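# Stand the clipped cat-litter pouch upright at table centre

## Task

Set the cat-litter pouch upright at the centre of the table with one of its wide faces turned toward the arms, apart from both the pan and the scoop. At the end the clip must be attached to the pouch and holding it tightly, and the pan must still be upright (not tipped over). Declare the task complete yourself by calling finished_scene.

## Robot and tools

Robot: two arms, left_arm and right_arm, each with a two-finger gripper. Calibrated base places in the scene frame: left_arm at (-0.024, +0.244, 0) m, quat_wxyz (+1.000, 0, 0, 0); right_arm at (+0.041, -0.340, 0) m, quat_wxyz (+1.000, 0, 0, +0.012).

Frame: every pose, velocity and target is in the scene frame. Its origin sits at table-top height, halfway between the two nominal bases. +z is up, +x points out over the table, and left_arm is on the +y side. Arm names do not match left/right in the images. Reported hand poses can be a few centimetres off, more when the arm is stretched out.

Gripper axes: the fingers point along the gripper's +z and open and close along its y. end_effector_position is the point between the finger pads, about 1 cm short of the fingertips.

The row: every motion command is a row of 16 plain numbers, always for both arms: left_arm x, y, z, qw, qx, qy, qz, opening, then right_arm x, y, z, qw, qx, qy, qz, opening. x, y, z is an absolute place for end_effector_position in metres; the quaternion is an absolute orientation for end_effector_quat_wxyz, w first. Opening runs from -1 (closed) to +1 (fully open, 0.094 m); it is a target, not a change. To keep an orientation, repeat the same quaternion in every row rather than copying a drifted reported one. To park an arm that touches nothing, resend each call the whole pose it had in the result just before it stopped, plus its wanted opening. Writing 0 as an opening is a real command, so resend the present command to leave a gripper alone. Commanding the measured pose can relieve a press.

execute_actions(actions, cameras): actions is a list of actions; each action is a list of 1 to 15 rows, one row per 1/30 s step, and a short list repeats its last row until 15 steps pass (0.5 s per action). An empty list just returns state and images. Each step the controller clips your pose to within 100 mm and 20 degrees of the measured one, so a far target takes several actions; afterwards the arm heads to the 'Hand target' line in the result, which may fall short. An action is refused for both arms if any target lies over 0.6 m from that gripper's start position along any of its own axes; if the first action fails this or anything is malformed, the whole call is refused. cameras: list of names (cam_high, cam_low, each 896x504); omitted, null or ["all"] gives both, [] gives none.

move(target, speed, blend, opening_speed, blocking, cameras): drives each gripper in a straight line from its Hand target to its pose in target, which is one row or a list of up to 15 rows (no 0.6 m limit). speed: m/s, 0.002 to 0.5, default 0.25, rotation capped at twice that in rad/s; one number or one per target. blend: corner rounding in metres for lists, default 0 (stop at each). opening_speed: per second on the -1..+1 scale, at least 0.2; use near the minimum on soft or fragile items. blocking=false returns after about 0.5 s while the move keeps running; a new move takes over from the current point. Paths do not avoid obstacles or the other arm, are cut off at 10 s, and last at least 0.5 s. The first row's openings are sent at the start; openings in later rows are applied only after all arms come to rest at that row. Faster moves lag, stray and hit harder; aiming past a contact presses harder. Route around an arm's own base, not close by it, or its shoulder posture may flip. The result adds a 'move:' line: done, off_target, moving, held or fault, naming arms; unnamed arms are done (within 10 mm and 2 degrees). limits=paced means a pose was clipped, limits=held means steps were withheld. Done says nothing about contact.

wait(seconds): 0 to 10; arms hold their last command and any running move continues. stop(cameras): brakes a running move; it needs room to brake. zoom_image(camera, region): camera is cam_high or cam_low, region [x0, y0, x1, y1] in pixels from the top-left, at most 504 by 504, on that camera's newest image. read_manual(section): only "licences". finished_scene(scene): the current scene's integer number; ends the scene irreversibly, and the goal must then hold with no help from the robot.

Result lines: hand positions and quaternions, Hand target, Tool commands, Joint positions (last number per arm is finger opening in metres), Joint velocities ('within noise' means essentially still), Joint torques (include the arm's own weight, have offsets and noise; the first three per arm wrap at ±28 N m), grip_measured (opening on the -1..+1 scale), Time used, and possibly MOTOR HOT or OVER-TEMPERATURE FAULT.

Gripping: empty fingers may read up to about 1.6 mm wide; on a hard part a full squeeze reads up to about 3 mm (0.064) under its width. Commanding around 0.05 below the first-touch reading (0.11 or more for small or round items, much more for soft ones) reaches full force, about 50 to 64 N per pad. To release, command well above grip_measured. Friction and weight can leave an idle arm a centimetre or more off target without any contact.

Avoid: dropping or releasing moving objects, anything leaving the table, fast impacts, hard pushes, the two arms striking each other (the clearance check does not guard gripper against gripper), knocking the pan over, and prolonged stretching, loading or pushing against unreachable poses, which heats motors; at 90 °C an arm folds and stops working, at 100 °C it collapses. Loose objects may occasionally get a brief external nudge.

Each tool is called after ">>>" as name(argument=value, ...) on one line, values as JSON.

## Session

>>> execute_actions(actions=[])

Scene clock: 0.00 s.
left_arm: end_effector_position=(+0.1681, +0.5915, +0.1738) grip_measured=+1.000 end_effector_quat_wxyz=(-0.401, +0.723, -0.498, -0.263) | right_arm: end_effector_position=(+0.3793, -0.5114, +0.1383) grip_measured=+1.000 end_effector_quat_wxyz=(+0.661, +0.421, +0.621, -0.029)
Joint positions: left_arm=[0.805 1.402 0.912 -0.226 -0.605 -0.848 0.094] | right_arm=[-0.353 1.501 0.26 1.11 0.308 0.592 0.094]
Joint velocities: within noise
Joint torques (N m): no reading
Motor temperatures (°C): left_arm=[29 30 33 29 28 30 28] | right_arm=[27 32 31 27 26 27 28]
Heat: left arm: 33 °C; right arm: 32 °C.
Hand target: left_arm +0.1669, +0.5919, +0.1785; -0.403, +0.722, -0.495, -0.266 | right_arm +0.3797, -0.5119, +0.1393; +0.661, +0.419, +0.621, -0.032
Tool commands: left_gripper/opening=+1.0 right_gripper/opening=+1.0

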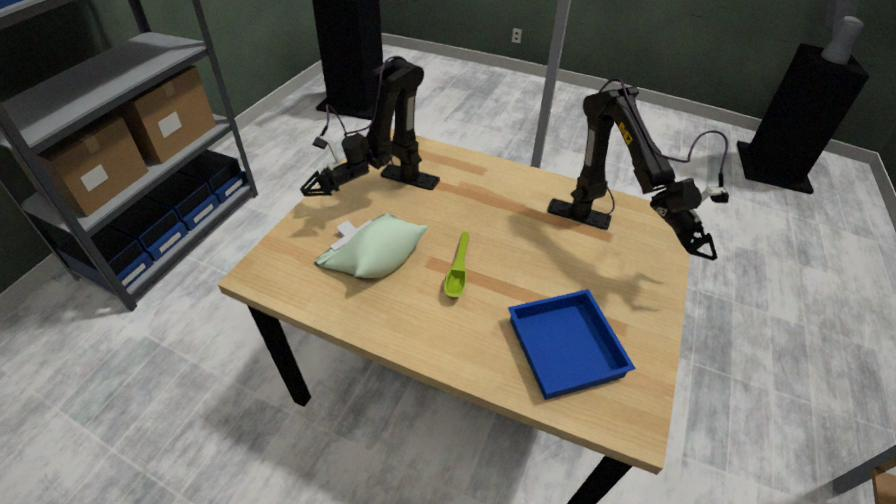

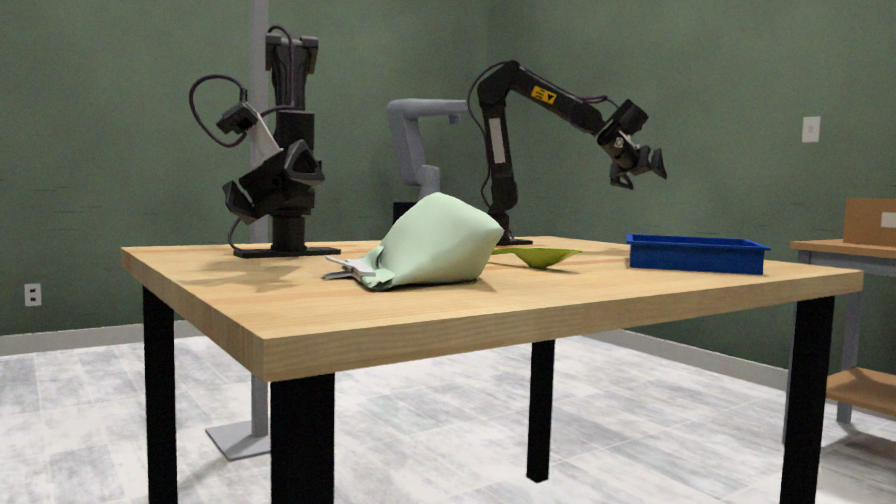

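>>> zoom_image(camera="cam_high", region=[290, 190, 490, 310])

>>> zoom_image(camera="cam_low", region=[300, 180, 540, 310])

Scaled by 2.520.

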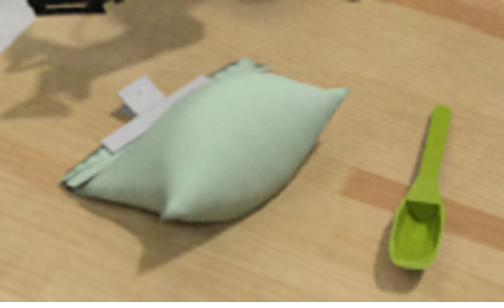

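Scaled by 2.100.

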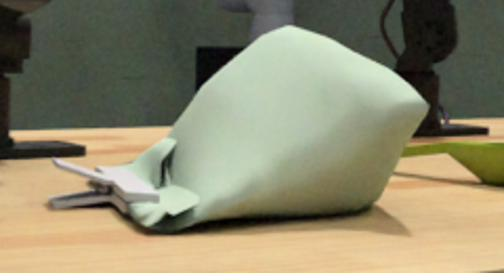

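>>> zoom_image(camera="cam_low", region=[315, 225, 435, 305])

>>> zoom_image(camera="cam_high", region=[305, 205, 445, 290])

Scaled by 4.200.

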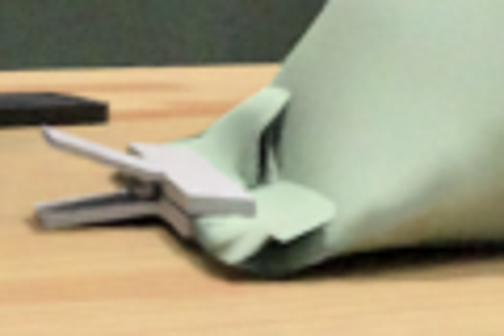

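Scaled by 3.600.

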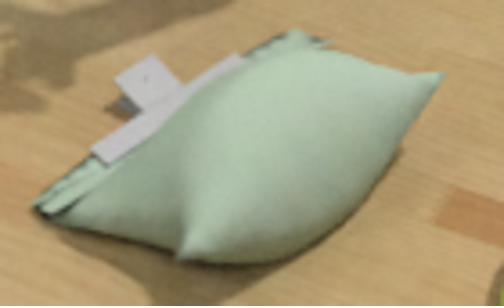

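>>> move(target=[[0.268,-0.048,0.13,0,-0.1392,0.9903,0,0.3,0.470,-0.438,0.16,0.0827,0.1225,0.8199,0.5531,0.06],[0.268,-0.048,0.06,0,-0.1392,0.9903,0,0.3,0.470,-0.438,0.045,0.0827,0.1225,0.8199,0.5531,0.06],[0.268,-0.048,0.024,0,-0.1392,0.9903,0,0.3,0.483,-0.397,0.031,0.0827,0.1225,0.8199,0.5531,0.06],[0.268,-0.048,0.024,0,-0.1392,0.9903,0,-1,0.4965,-0.356,0.031,0.0827,0.1225,0.8199,0.5531,-1]], speed=[0.45,0.2,0.1,0.1], opening_speed=0.9)

Scene clock: 21.53 s.
left_arm: end_effector_position=(+0.2679, -0.0495, +0.0323) grip_measured=-0.995 end_effector_quat_wxyz=(+0.004, -0.140, +0.990, -0.005) | right_arm: end_effector_position=(+0.4948, -0.3588, +0.0281) grip_measured=-0.638 end_effector_quat_wxyz=(+0.069, +0.138, +0.814, +0.560)
Joint positions: left_arm=[-0.791 2.155 1.682 -1.085 0 -1.072 0] | right_arm=[-0.439 2.54 1.857 -1.198 -1.179 -0.289 0.017]
Joint velocities: within noise
Joint torques (N m): left_arm=[0.1 -9.03 5.38 0.56 -0.04 0.04] | right_arm=[0.87 -14.15 3.6 0.01 -0.59 -0.08]
Motor temperatures (°C): left_arm=[29 33 37 32 28 30 28] | right_arm=[27 36 34 31 26 27 28]
Heat: left arm: 37 °C; right arm: 36 °C.
Hand target: left_arm +0.2678, -0.0480, +0.0241; +0.000, -0.139, +0.990, +0.000 | right_arm +0.4965, -0.3561, +0.0311; +0.082, +0.122, +0.820, +0.554
Off the commanded pose: left_arm 0.008 m, 1 deg | right_arm 0.004 m, 3 deg.
move: off_target (right_arm); target 4's new opening was sent with right_arm's hand 0.006 m and 4 deg from that target

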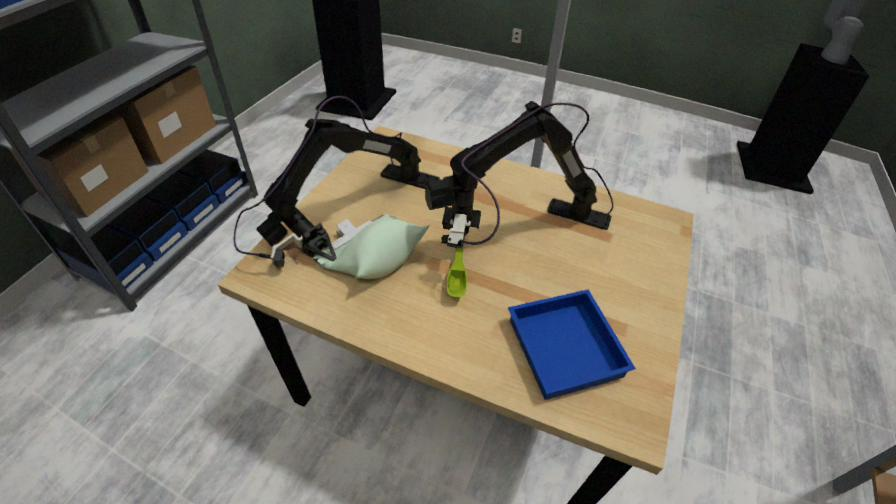

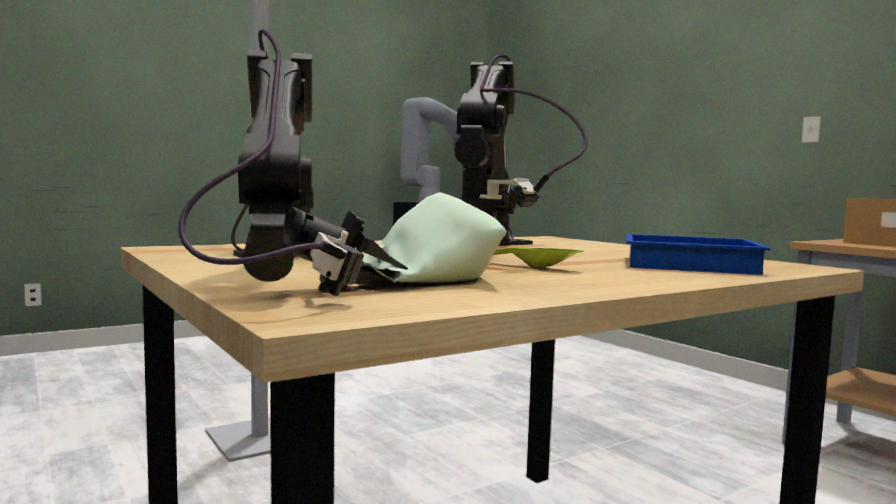

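>>> zoom_image(camera="cam_low", region=[310, 190, 510, 310])

>>> zoom_image(camera="cam_high", region=[290, 200, 440, 290])

Scaled by 2.520.

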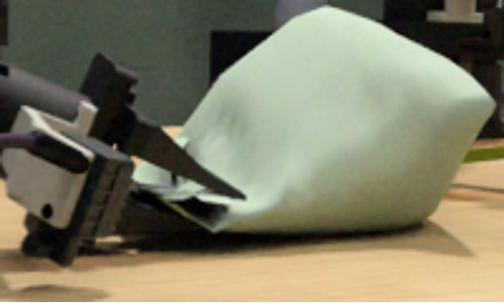

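Scaled by 3.360.

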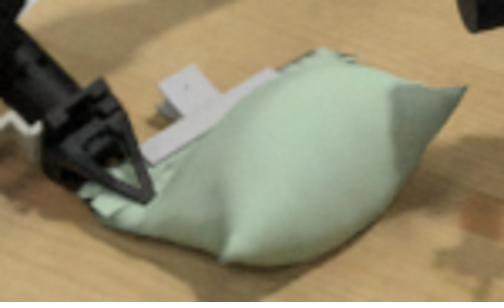

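>>> move(target=[[0.268,-0.048,0.045,0,-0.1392,0.9903,0,0.3,0.486,-0.353,0.07,0.0805,0.1341,0.8466,0.5087,-1],[0.268,-0.048,0.012,0,-0.1392,0.9903,0,-1,0.480,-0.352,0.11,0.0802,0.1540,0.8735,0.4547,-1],[0.268,-0.048,0.06,0,-0.1392,0.9903,0,-1,0.475,-0.350,0.14,0.0806,0.1729,0.8896,0.4148,-1]], speed=[0.06,0.06,0.08], opening_speed=1.6)

>>> zoom_image(camera="cam_low", region=[300, 150, 560, 310])

Scene clock: 29.00 s.
left_arm: end_effector_position=(+0.2628, -0.0453, +0.0454) grip_measured=-0.583 end_effector_quat_wxyz=(-0.012, -0.139, +0.990, +0.012) | right_arm: end_effector_position=(+0.4711, -0.3498, +0.1083) grip_measured=-0.641 end_effector_quat_wxyz=(+0.052, +0.178, +0.894, +0.407)
Joint positions: left_arm=[-0.791 2.164 1.749 -1.19 0.004 -1.07 0.02] | right_arm=[-0.365 2.149 1.737 -1.179 -0.846 0.043 0.017]
Joint velocities: within noise
Joint torques (N m): left_arm=[0.2 -12.21 8.09 0.27 -0.06 0.04] | right_arm=[-0.42 -15.16 7.45 -0.06 -0.84 0.16]
Motor temperatures (°C): left_arm=[29 36 37 31 28 30 28] | right_arm=[27 42 33 30 26 27 28]
Heat: left arm: 37 °C; right arm: 42 °C.
Hand target: left_arm +0.2677, -0.0479, +0.0599; +0.000, -0.139, +0.990, +0.000 | right_arm +0.4742, -0.3496, +0.1392; +0.080, +0.172, +0.890, +0.415
Off the commanded pose: left_arm 0.016 m, 2 deg | right_arm 0.032 m, 3 deg.
move: off_target (left_arm, right_arm); target 2's new opening was sent with left_arm's hand 0.011 m and 1 deg from that target

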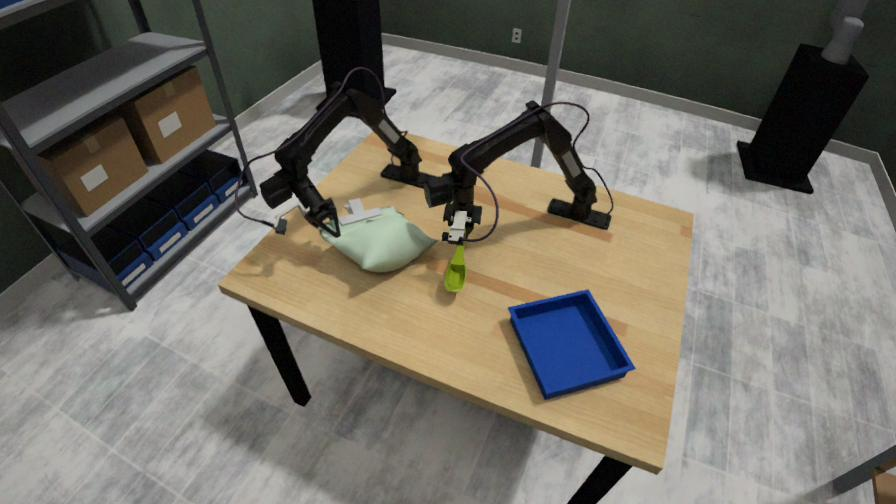

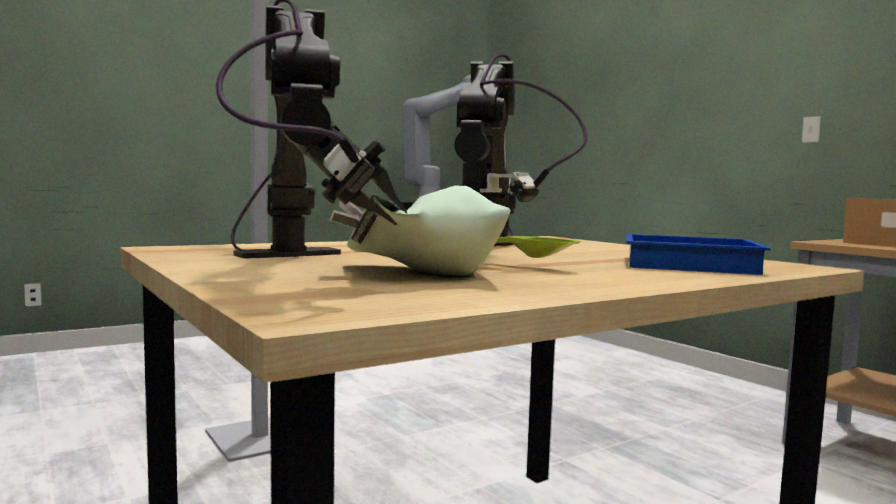

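Scaled by 1.938.

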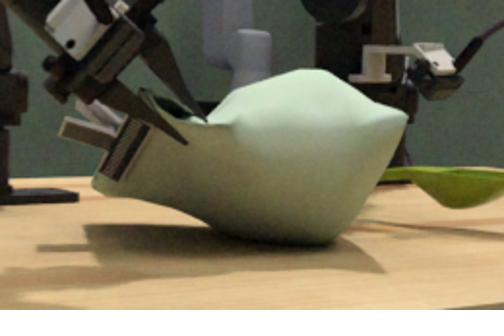

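>>> zoom_image(camera="cam_high", region=[300, 180, 450, 290])

Scaled by 3.360.

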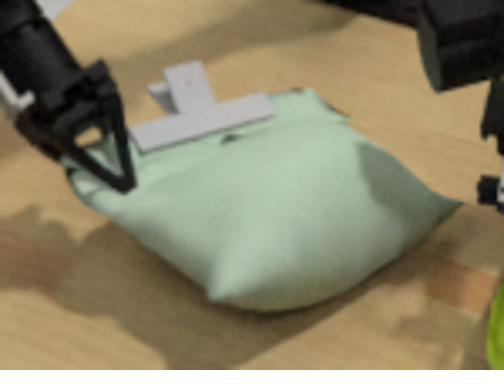

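>>> move(target=[[0.268,-0.048,0.17,0,-0.1392,0.9903,0,-1,0.455,-0.335,0.21,0.0885,0.2432,0.9077,0.3303,-1],[0.19,0.18,0.18,0,-0.1392,0.9903,0,-1,0.43,-0.30,0.27,0.1114,0.3234,0.8885,0.3060,-1],[0.13,0.40,0.17,0,-0.1392,0.9903,0,-1,0.395,-0.25,0.30,0.1306,0.4019,0.8620,0.2800,-1],[0.13,0.40,0.05,0,-0.1392,0.9903,0,-1,0.36,-0.20,0.31,0.1504,0.4769,0.8259,0.2604,-1],[0.13,0.40,0.016,0,-0.1392,0.9903,0,0.2,0.33,-0.15,0.31,0.1725,0.5470,0.7813,0.2463,-1],[0.13,0.40,0.10,0,-0.1392,0.9903,0,0.2,0.33,-0.145,0.31,0.1789,0.5673,0.7667,0.2417,-1],[0.17,0.20,0.29,0.1228,-0.6964,0.6964,-0.1228,0.2,0.33,-0.14,0.31,0.1789,0.5673,0.7667,0.2417,-1]], speed=[0.1,0.2,0.2,0.1,0.06,0.2,0.4], blend=[0.02,0.03,0.03,0.01,0,0.03,0], opening_speed=1.6)

>>> zoom_image(camera="cam_low", region=[300, 90, 650, 310])

>>> zoom_image(camera="cam_high", region=[340, 140, 560, 300])

Scene clock: 35.93 s.
left_arm: end_effector_position=(+0.1269, +0.3986, +0.0319) grip_measured=-0.583 end_effector_quat_wxyz=(-0.009, -0.138, +0.990, +0.002) | right_arm: end_effector_position=(+0.3354, -0.1762, +0.2853) grip_measured=-0.645 end_effector_quat_wxyz=(+0.140, +0.523, +0.817, +0.197)
Joint positions: left_arm=[0.781 1.448 0.799 -0.933 -0.014 0.504 0.02] | right_arm=[0.519 1.5 1.77 -1.357 0.074 1.663 0.017]
Joint velocities: left_arm=[-0.017 0.022 -0.071 0.11 0.037 0.007 0] | right_arm=[0.188 -0.002 -0.022 0.081 0.242 0.183 -0.001]
Joint torques (N m): left_arm=[0.38 -3.36 5.19 0.62 0.15 0.07] | right_arm=[1.36 -8.84 6.34 1.57 -0.16 0.06]
Motor temperatures (°C): left_arm=[29 36 37 31 28 30 29] | right_arm=[27 43 35 30 27 27 29]
Heat: left arm: 37 °C; right arm: 43 °C.
Hand target: left_arm +0.1297, +0.3999, +0.0269; +0.000, -0.139, +0.990, +0.000 | right_arm +0.3379, -0.1665, +0.3106; +0.162, +0.525, +0.797, +0.251
Tool commands: left_gripper/opening=-1.0 right_gripper/opening=-1.0
Off the commanded pose: left_arm 0.328 m, 77 deg | right_arm 0.044 m, 10 deg.
move: unfinished (the simulator was too slow to fit another step into this call; the move has ended); path passed 4 of 7 targets; target 5's new opening was not sent

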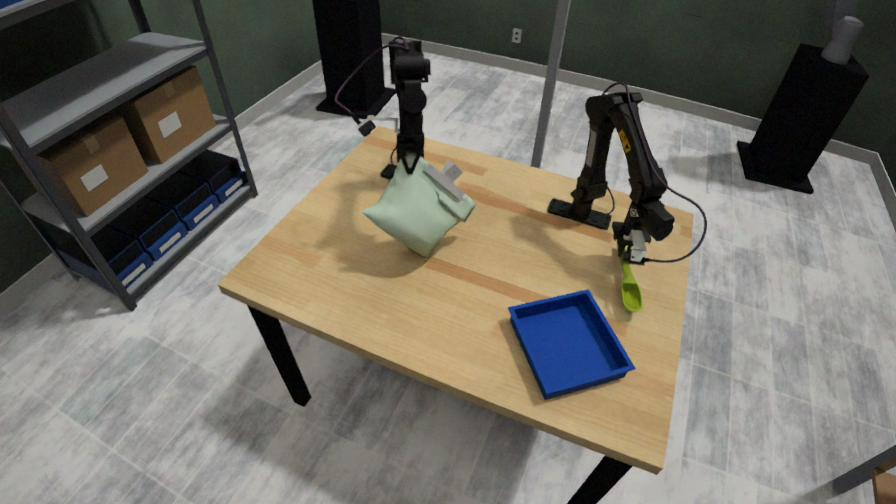

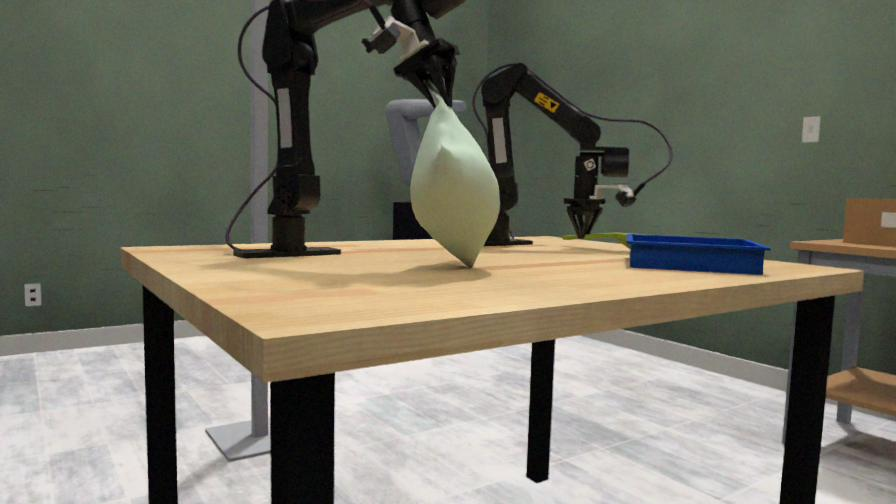

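Scaled by 1.440.

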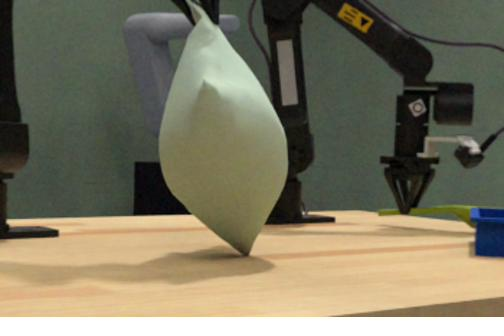

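Scaled by 2.291.

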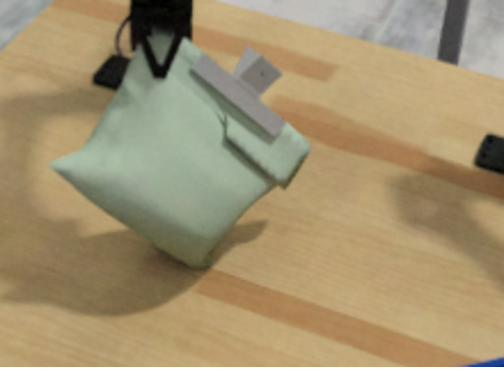

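>>> move(target=[[0.13,0.40,0.012,0,-0.1392,0.9903,0,-1,0.325,-0.14,0.335,0.1547,0.5222,0.8041,0.2382,-1],[0.13,0.40,0.012,0,-0.1392,0.9903,0,0.2,0.315,-0.09,0.34,0.1593,0.5054,0.8087,0.2550,-1],[0.13,0.40,0.11,0,-0.1392,0.9903,0,0.2,0.30,-0.05,0.34,0.1549,0.4912,0.8175,0.2578,-1],[0.20,0.22,0.26,0.1228,-0.6964,0.6964,-0.1228,0.2,0.295,-0.07,0.28,0.1447,0.5401,0.8007,0.2145,-1],[0.20,0.22,0.26,0.1228,-0.6964,0.6964,-0.1228,0.2,0.285,-0.11,0.22,0.1020,0.5789,0.7967,0.1404,-1],[0.20,0.22,0.26,0.1228,-0.6964,0.6964,-0.1228,0.2,0.28,-0.13,0.20,0.0838,0.5960,0.7909,0.1112,-1]], speed=[0.07,0.09,0.12,0.25,0.09,0.06], blend=[0,0,0.03,0.01,0.01,0], opening_speed=1.6)

>>> zoom_image(camera="cam_low", region=[330, 110, 630, 310])

>>> zoom_image(camera="cam_high", region=[360, 130, 580, 290])

Scene clock: 45.60 s.
left_arm: end_effector_position=(+0.2011, +0.2184, +0.2554) grip_measured=+0.199 end_effector_quat_wxyz=(-0.118, +0.697, -0.696, +0.128) | right_arm: end_effector_position=(+0.2929, -0.1199, +0.2227) grip_measured=-0.645 end_effector_quat_wxyz=(+0.101, +0.595, +0.781, +0.159)
Joint positions: left_arm=[-0.146 1.194 1.472 -1.501 -0.036 -1.712 0.056] | right_arm=[0.776 1.527 1.576 -1.275 0.16 2.072 0.017]
Joint velocities: within noise
Joint torques (N m): left_arm=[-0.59 -1.26 7.87 0.9 -0.21 -0.04] | right_arm=[-0.85 -4.67 2.8 0.32 -0.22 -0.09]
Motor temperatures (°C): left_arm=[29 34 37 31 28 30 29] | right_arm=[27 42 35 32 27 27 29]
Heat: left arm: 37 °C; right arm: 42 °C.
Hand target: left_arm +0.2000, +0.2200, +0.2600; -0.123, +0.696, -0.696, +0.123 | right_arm +0.2800, -0.1300, +0.2016; +0.084, +0.596, +0.790, +0.111
Off the commanded pose: left_arm 0.005 m, 1 deg | right_arm 0.028 m, 6 deg.
move: off_target (right_arm)

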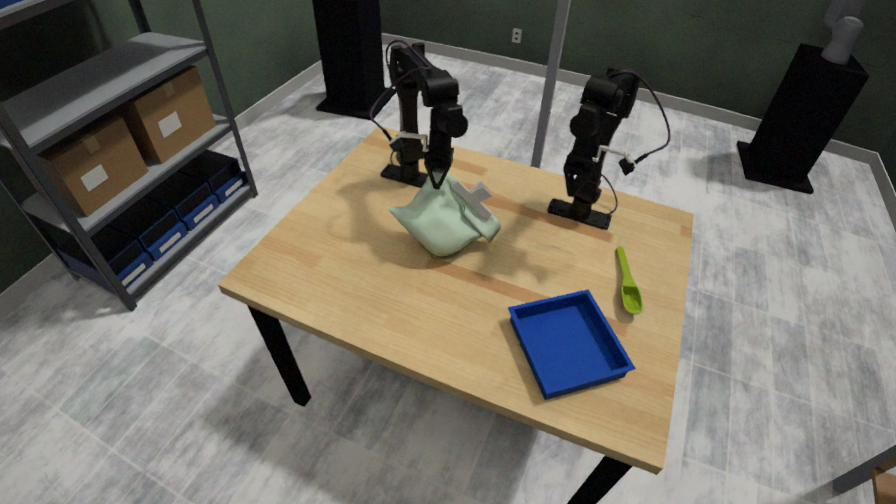

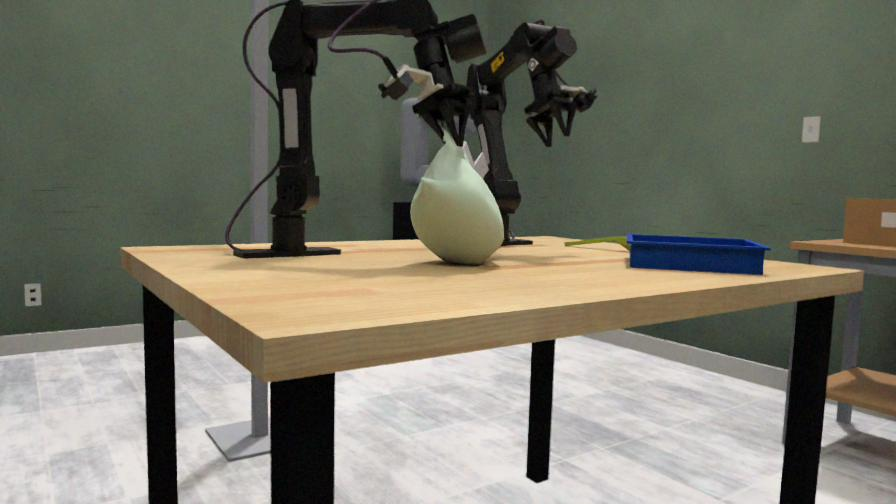

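Scaled by 1.680.

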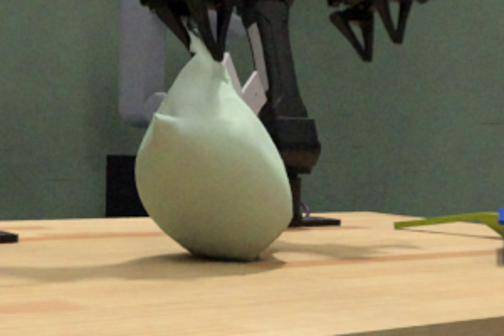

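Scaled by 2.291.

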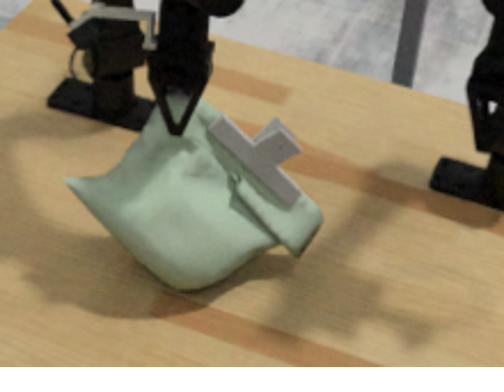

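>>> move(target=[[0.15,0.36,0.30,0.1228,-0.6964,0.6964,-0.1228,0.2,0.295,-0.08,0.31,0.1593,0.5054,0.8087,0.2550,-1],[0.15,0.36,0.30,0.1228,-0.6964,0.6964,-0.1228,0.2,0.29,0.03,0.34,0.1677,0.4869,0.8105,0.2791,-1],[0.15,0.36,0.30,0.1228,-0.6964,0.6964,-0.1228,0.2,0.285,-0.017,0.305,0.1592,0.5208,0.8020,0.2452,-1],[0.15,0.36,0.30,0.1228,-0.6964,0.6964,-0.1228,0.2,0.28,-0.065,0.275,0.1388,0.5566,0.7949,0.1982,-1],[0.15,0.36,0.30,0.1228,-0.6964,0.6964,-0.1228,0.2,0.273,-0.110,0.237,0.1069,0.6063,0.7760,0.1368,-1],[0.15,0.36,0.30,0.1228,-0.6964,0.6964,-0.1228,0.2,0.268,-0.155,0.19,0.0856,0.6504,0.7482,0.0985,-1]], speed=[0.15,0.12,0.08,0.08,0.08,0.07], blend=[0.03,0.005,0.015,0.015,0.015,0])

>>> zoom_image(camera="cam_low", region=[330, 110, 630, 310])

>>> zoom_image(camera="cam_high", region=[360, 130, 580, 290])

Scene clock: 54.50 s.
left_arm: end_effector_position=(+0.1513, +0.3602, +0.2944) grip_measured=+0.199 end_effector_quat_wxyz=(-0.208, +0.696, -0.677, +0.120) | right_arm: end_effector_position=(+0.2709, -0.1542, +0.1937) grip_measured=-0.645 end_effector_quat_wxyz=(+0.074, +0.625, +0.770, +0.103)
Joint positions: left_arm=[0.768 1.131 1.569 -1.574 0.222 -0.88 0.056] | right_arm=[0.721 1.468 1.441 -1.317 0.116 2.096 0.017]
Joint velocities: within noise
Joint torques (N m): left_arm=[0.34 -0.72 7.43 1.1 0.16 0.11] | right_arm=[-0.4 -5.9 4.23 0.62 -0.09 -0.03]
Motor temperatures (°C): left_arm=[29 32 38 31 28 30 28] | right_arm=[27 41 35 32 27 27 29]
Heat: left arm: 38 °C; right arm: 41 °C.
Hand target: left_arm +0.1503, +0.3600, +0.2993; -0.212, +0.694, -0.678, +0.121 | right_arm +0.2684, -0.1554, +0.1901; +0.069, +0.627, +0.770, +0.102
Off the commanded pose: left_arm 0.006 m, 10 deg | right_arm 0.005 m, 4 deg.
joint sent to its limit (left arm) — joint 4 (wrist pitch), lower limit. The joint targets are off in orientation, not in position.
joint sent to its limit (right arm) — joint 6 (wrist roll), upper limit. The joint targets are off in orientation, not in position.
move: off_target (left_arm, right_arm)

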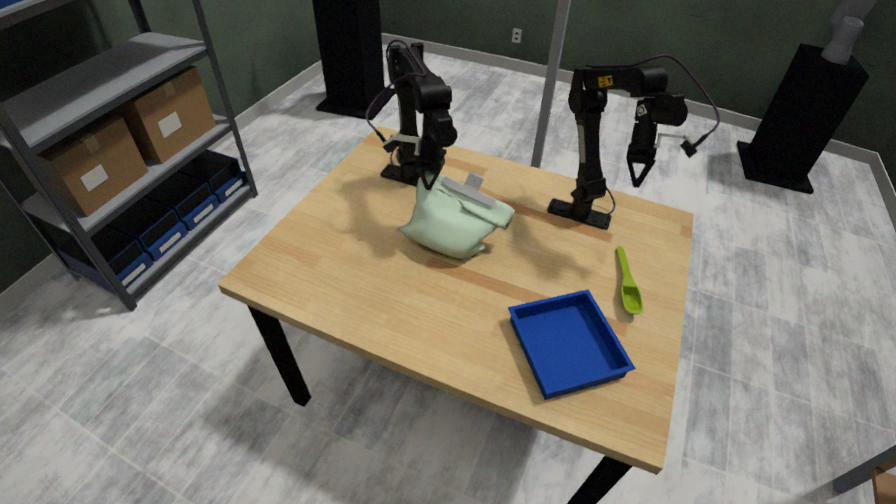

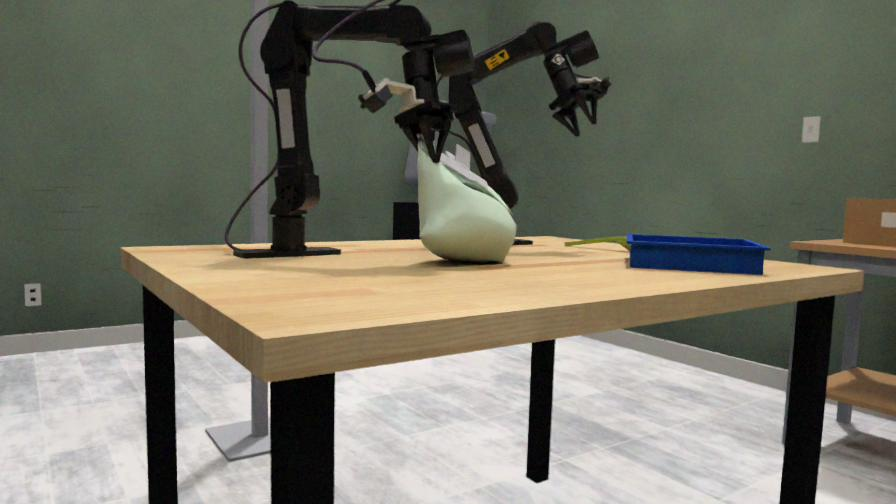

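Scaled by 1.680.

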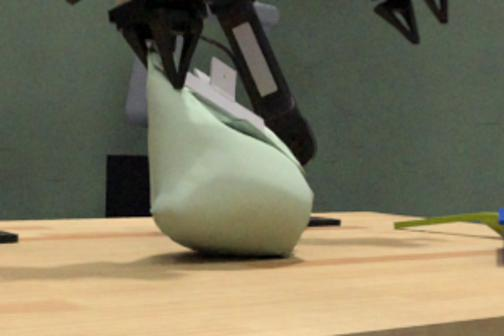

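Scaled by 2.291.

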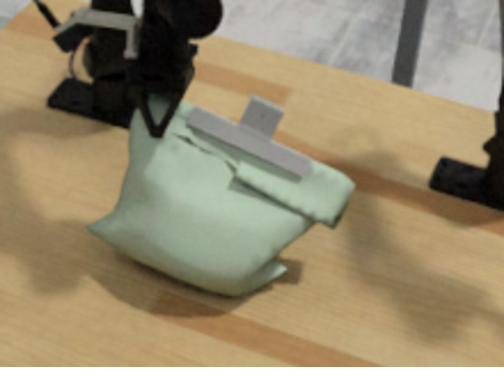

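>>> move(target=[[0.195,0.050,0.20,0.0952,-0.6013,0.7836,-0.1241,0.2,0.268,-0.155,0.19,0.0847,0.6029,0.7857,0.1104,-1],[0.222,0.043,0.108,0.0952,-0.6013,0.7836,-0.1241,-1,0.268,-0.155,0.19,0.0847,0.6029,0.7857,0.1104,-1],[0.235,0.055,0.17,0.0952,-0.6013,0.7836,-0.1241,-1,0.268,-0.152,0.215,0.0847,0.6029,0.7857,0.1104,-1],[0.255,0.085,0.245,0.0952,-0.6013,0.7836,-0.1241,-1,0.268,-0.13,0.235,0.0847,0.6029,0.7857,0.1104,-1],[0.26,0.09,0.20,0.0952,-0.6013,0.7836,-0.1241,-1,0.265,-0.125,0.195,0.0847,0.6029,0.7857,0.1104,-1],[0.26,0.09,0.178,0.0952,-0.6013,0.7836,-0.1241,-1,0.265,-0.125,0.172,0.0847,0.6029,0.7857,0.1104,-1]], speed=[0.35,0.1,0.08,0.08,0.07,0.05], blend=[0.01,0,0.01,0.01,0.005,0], opening_speed=1.2)

>>> zoom_image(camera="cam_low", region=[330, 110, 630, 310])

>>> zoom_image(camera="cam_high", region=[360, 130, 580, 290])

Scene clock: 63.40 s.
left_arm: end_effector_position=(+0.2477, +0.0968, +0.1572) grip_measured=-0.984 end_effector_quat_wxyz=(+0.075, -0.605, +0.790, -0.063) | right_arm: end_effector_position=(+0.2635, -0.1157, +0.1733) grip_measured=-0.645 end_effector_quat_wxyz=(+0.051, +0.591, +0.797, +0.113)
Joint positions: left_arm=[-0.555 1.552 1.386 -1.234 -0.095 -1.853 0.001] | right_arm=[0.805 1.522 1.409 -1.221 0.077 2.096 0.017]
Joint velocities: left_arm=[-0.007 -0.12 -0.139 0.183 -0.007 0.022 -0.002] | right_arm=[0.002 -0.12 -0.164 0.11 0.022 -0.051 0]
Joint torques (N m): left_arm=[0.54 -10.13 7.3 1.2 -0.03 0.06] | right_arm=[0.43 -6.75 4.74 0.44 0.57 -0.06]
Motor temperatures (°C): left_arm=[29 33 38 31 28 30 29] | right_arm=[27 40 35 31 27 27 29]
Heat: left arm: 38 °C; right arm: 40 °C.
Hand target: left_arm +0.2590, +0.0907, +0.1790; +0.095, -0.601, +0.784, -0.122 | right_arm +0.2652, -0.1250, +0.1722; +0.077, +0.591, +0.795, +0.111
Off the commanded pose: left_arm 0.025 m, 7 deg | right_arm 0.010 m, 4 deg.
joint sent to its limit (right arm) — joint 6 (wrist roll), upper limit.
move: unfinished (the simulator was too slow to fit another step into this call; the move has ended)

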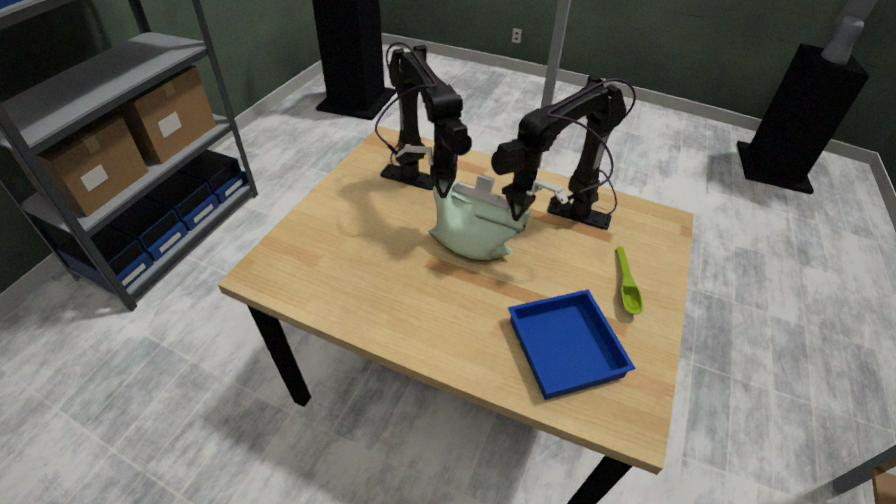

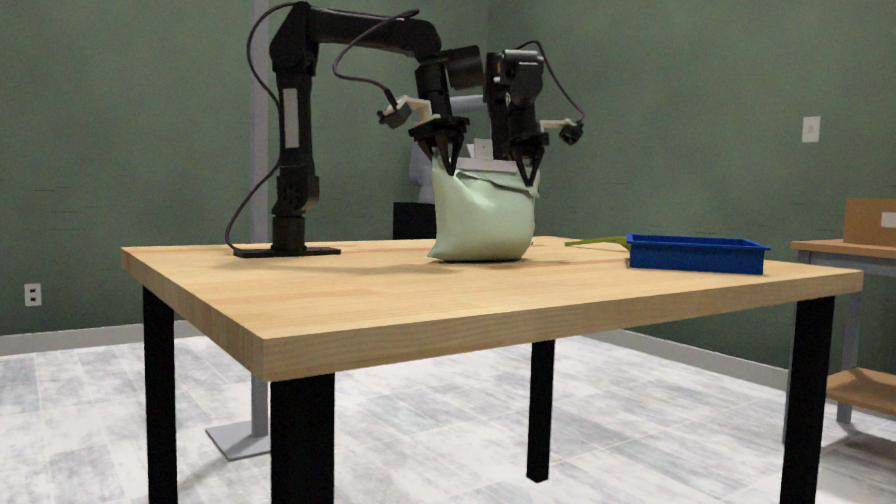

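Scaled by 1.680.

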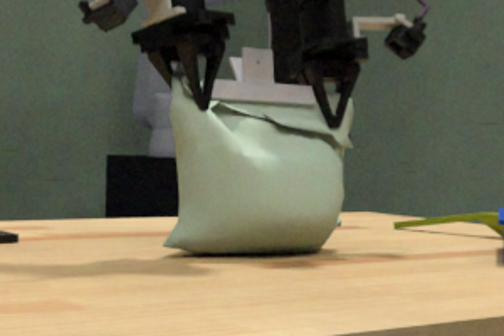

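Scaled by 2.291.

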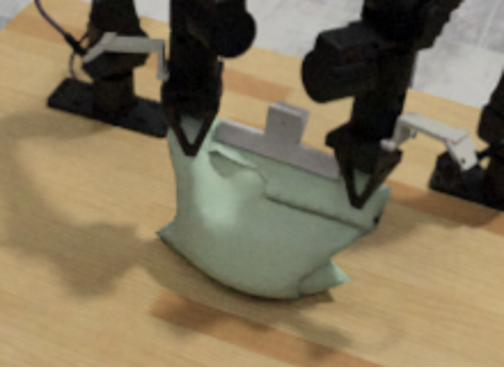

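>>> move(target=[[0.26,0.09,0.176,0.0952,-0.6013,0.7836,-0.1241,0.25,0.265,-0.125,0.172,0.0847,0.6029,0.7857,0.1104,0.25],[0.225,0.100,0.28,0.0952,-0.6013,0.7836,-0.1241,0.25,0.238,-0.137,0.28,0.0847,0.6029,0.7857,0.1104,0.25]], speed=[0.1,0.12], opening_speed=0.9)

>>> zoom_image(camera="cam_low", region=[330, 110, 630, 310])

>>> zoom_image(camera="cam_high", region=[360, 130, 580, 290])

Scene clock: 66.97 s.
left_arm: end_effector_position=(+0.2269, +0.0975, +0.2787) grip_measured=+0.249 end_effector_quat_wxyz=(+0.092, -0.601, +0.782, -0.136) | right_arm: end_effector_position=(+0.2416, -0.1327, +0.2718) grip_measured=+0.248 end_effector_quat_wxyz=(+0.067, +0.577, +0.799, +0.153)
Joint positions: left_arm=[-0.584 1.487 1.799 -1.564 -0.084 -1.88 0.059] | right_arm=[0.839 1.464 1.746 -1.535 0.106 2.096 0.059]
Joint velocities: within noise
Joint torques (N m): left_arm=[-0.42 -3.86 7.05 0.8 -0.27 0] | right_arm=[0.66 -5.3 7.23 0.47 0.23 -0.05]
Motor temperatures (°C): left_arm=[29 33 38 31 28 30 29] | right_arm=[27 39 35 31 27 27 29]
Heat: left arm: 38 °C; right arm: 39 °C.
Hand target: left_arm +0.2250, +0.1001, +0.2799; +0.096, -0.601, +0.783, -0.127 | right_arm +0.2383, -0.1373, +0.2794; +0.074, +0.575, +0.800, +0.155
Off the commanded pose: left_arm 0.003 m, 1 deg | right_arm 0.010 m, 6 deg.
joint sent to its limit (left arm) — joint 4 (wrist pitch), lower limit. The joint targets still meet the commanded pose.
joint sent to its limit (right arm) — joint 4 (wrist pitch), lower limit; joint 6 (wrist roll), upper limit. The joint targets are off in orientation, not in position.
move: off_target (right_arm)

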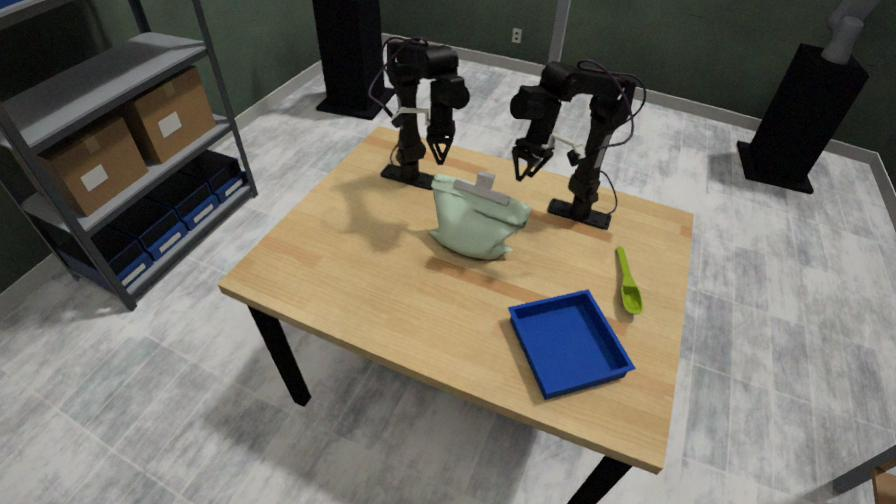

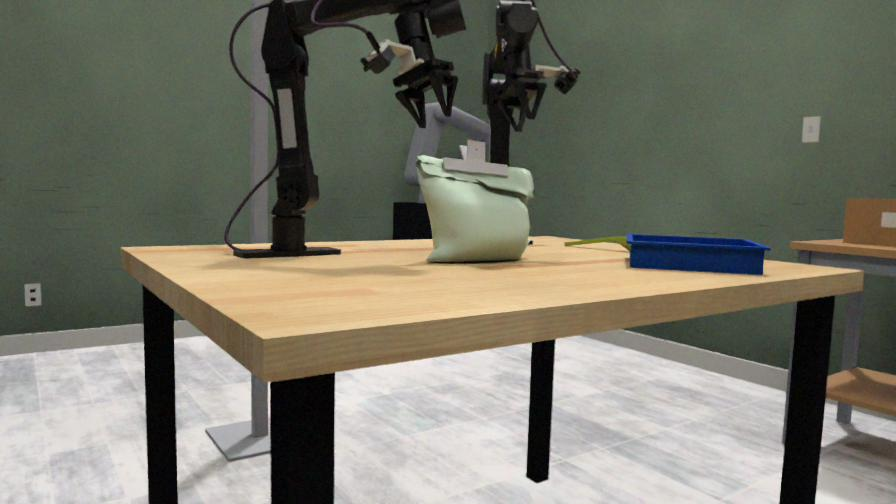

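Scaled by 1.680.

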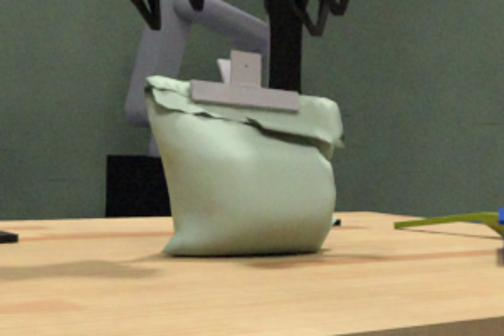

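Scaled by 2.291.

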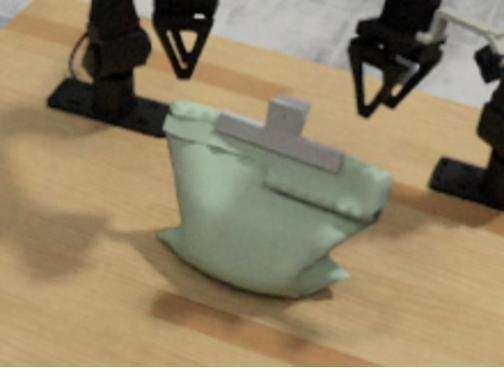

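>>> finished_scene(scene=2)

The scene is finished: the task was done.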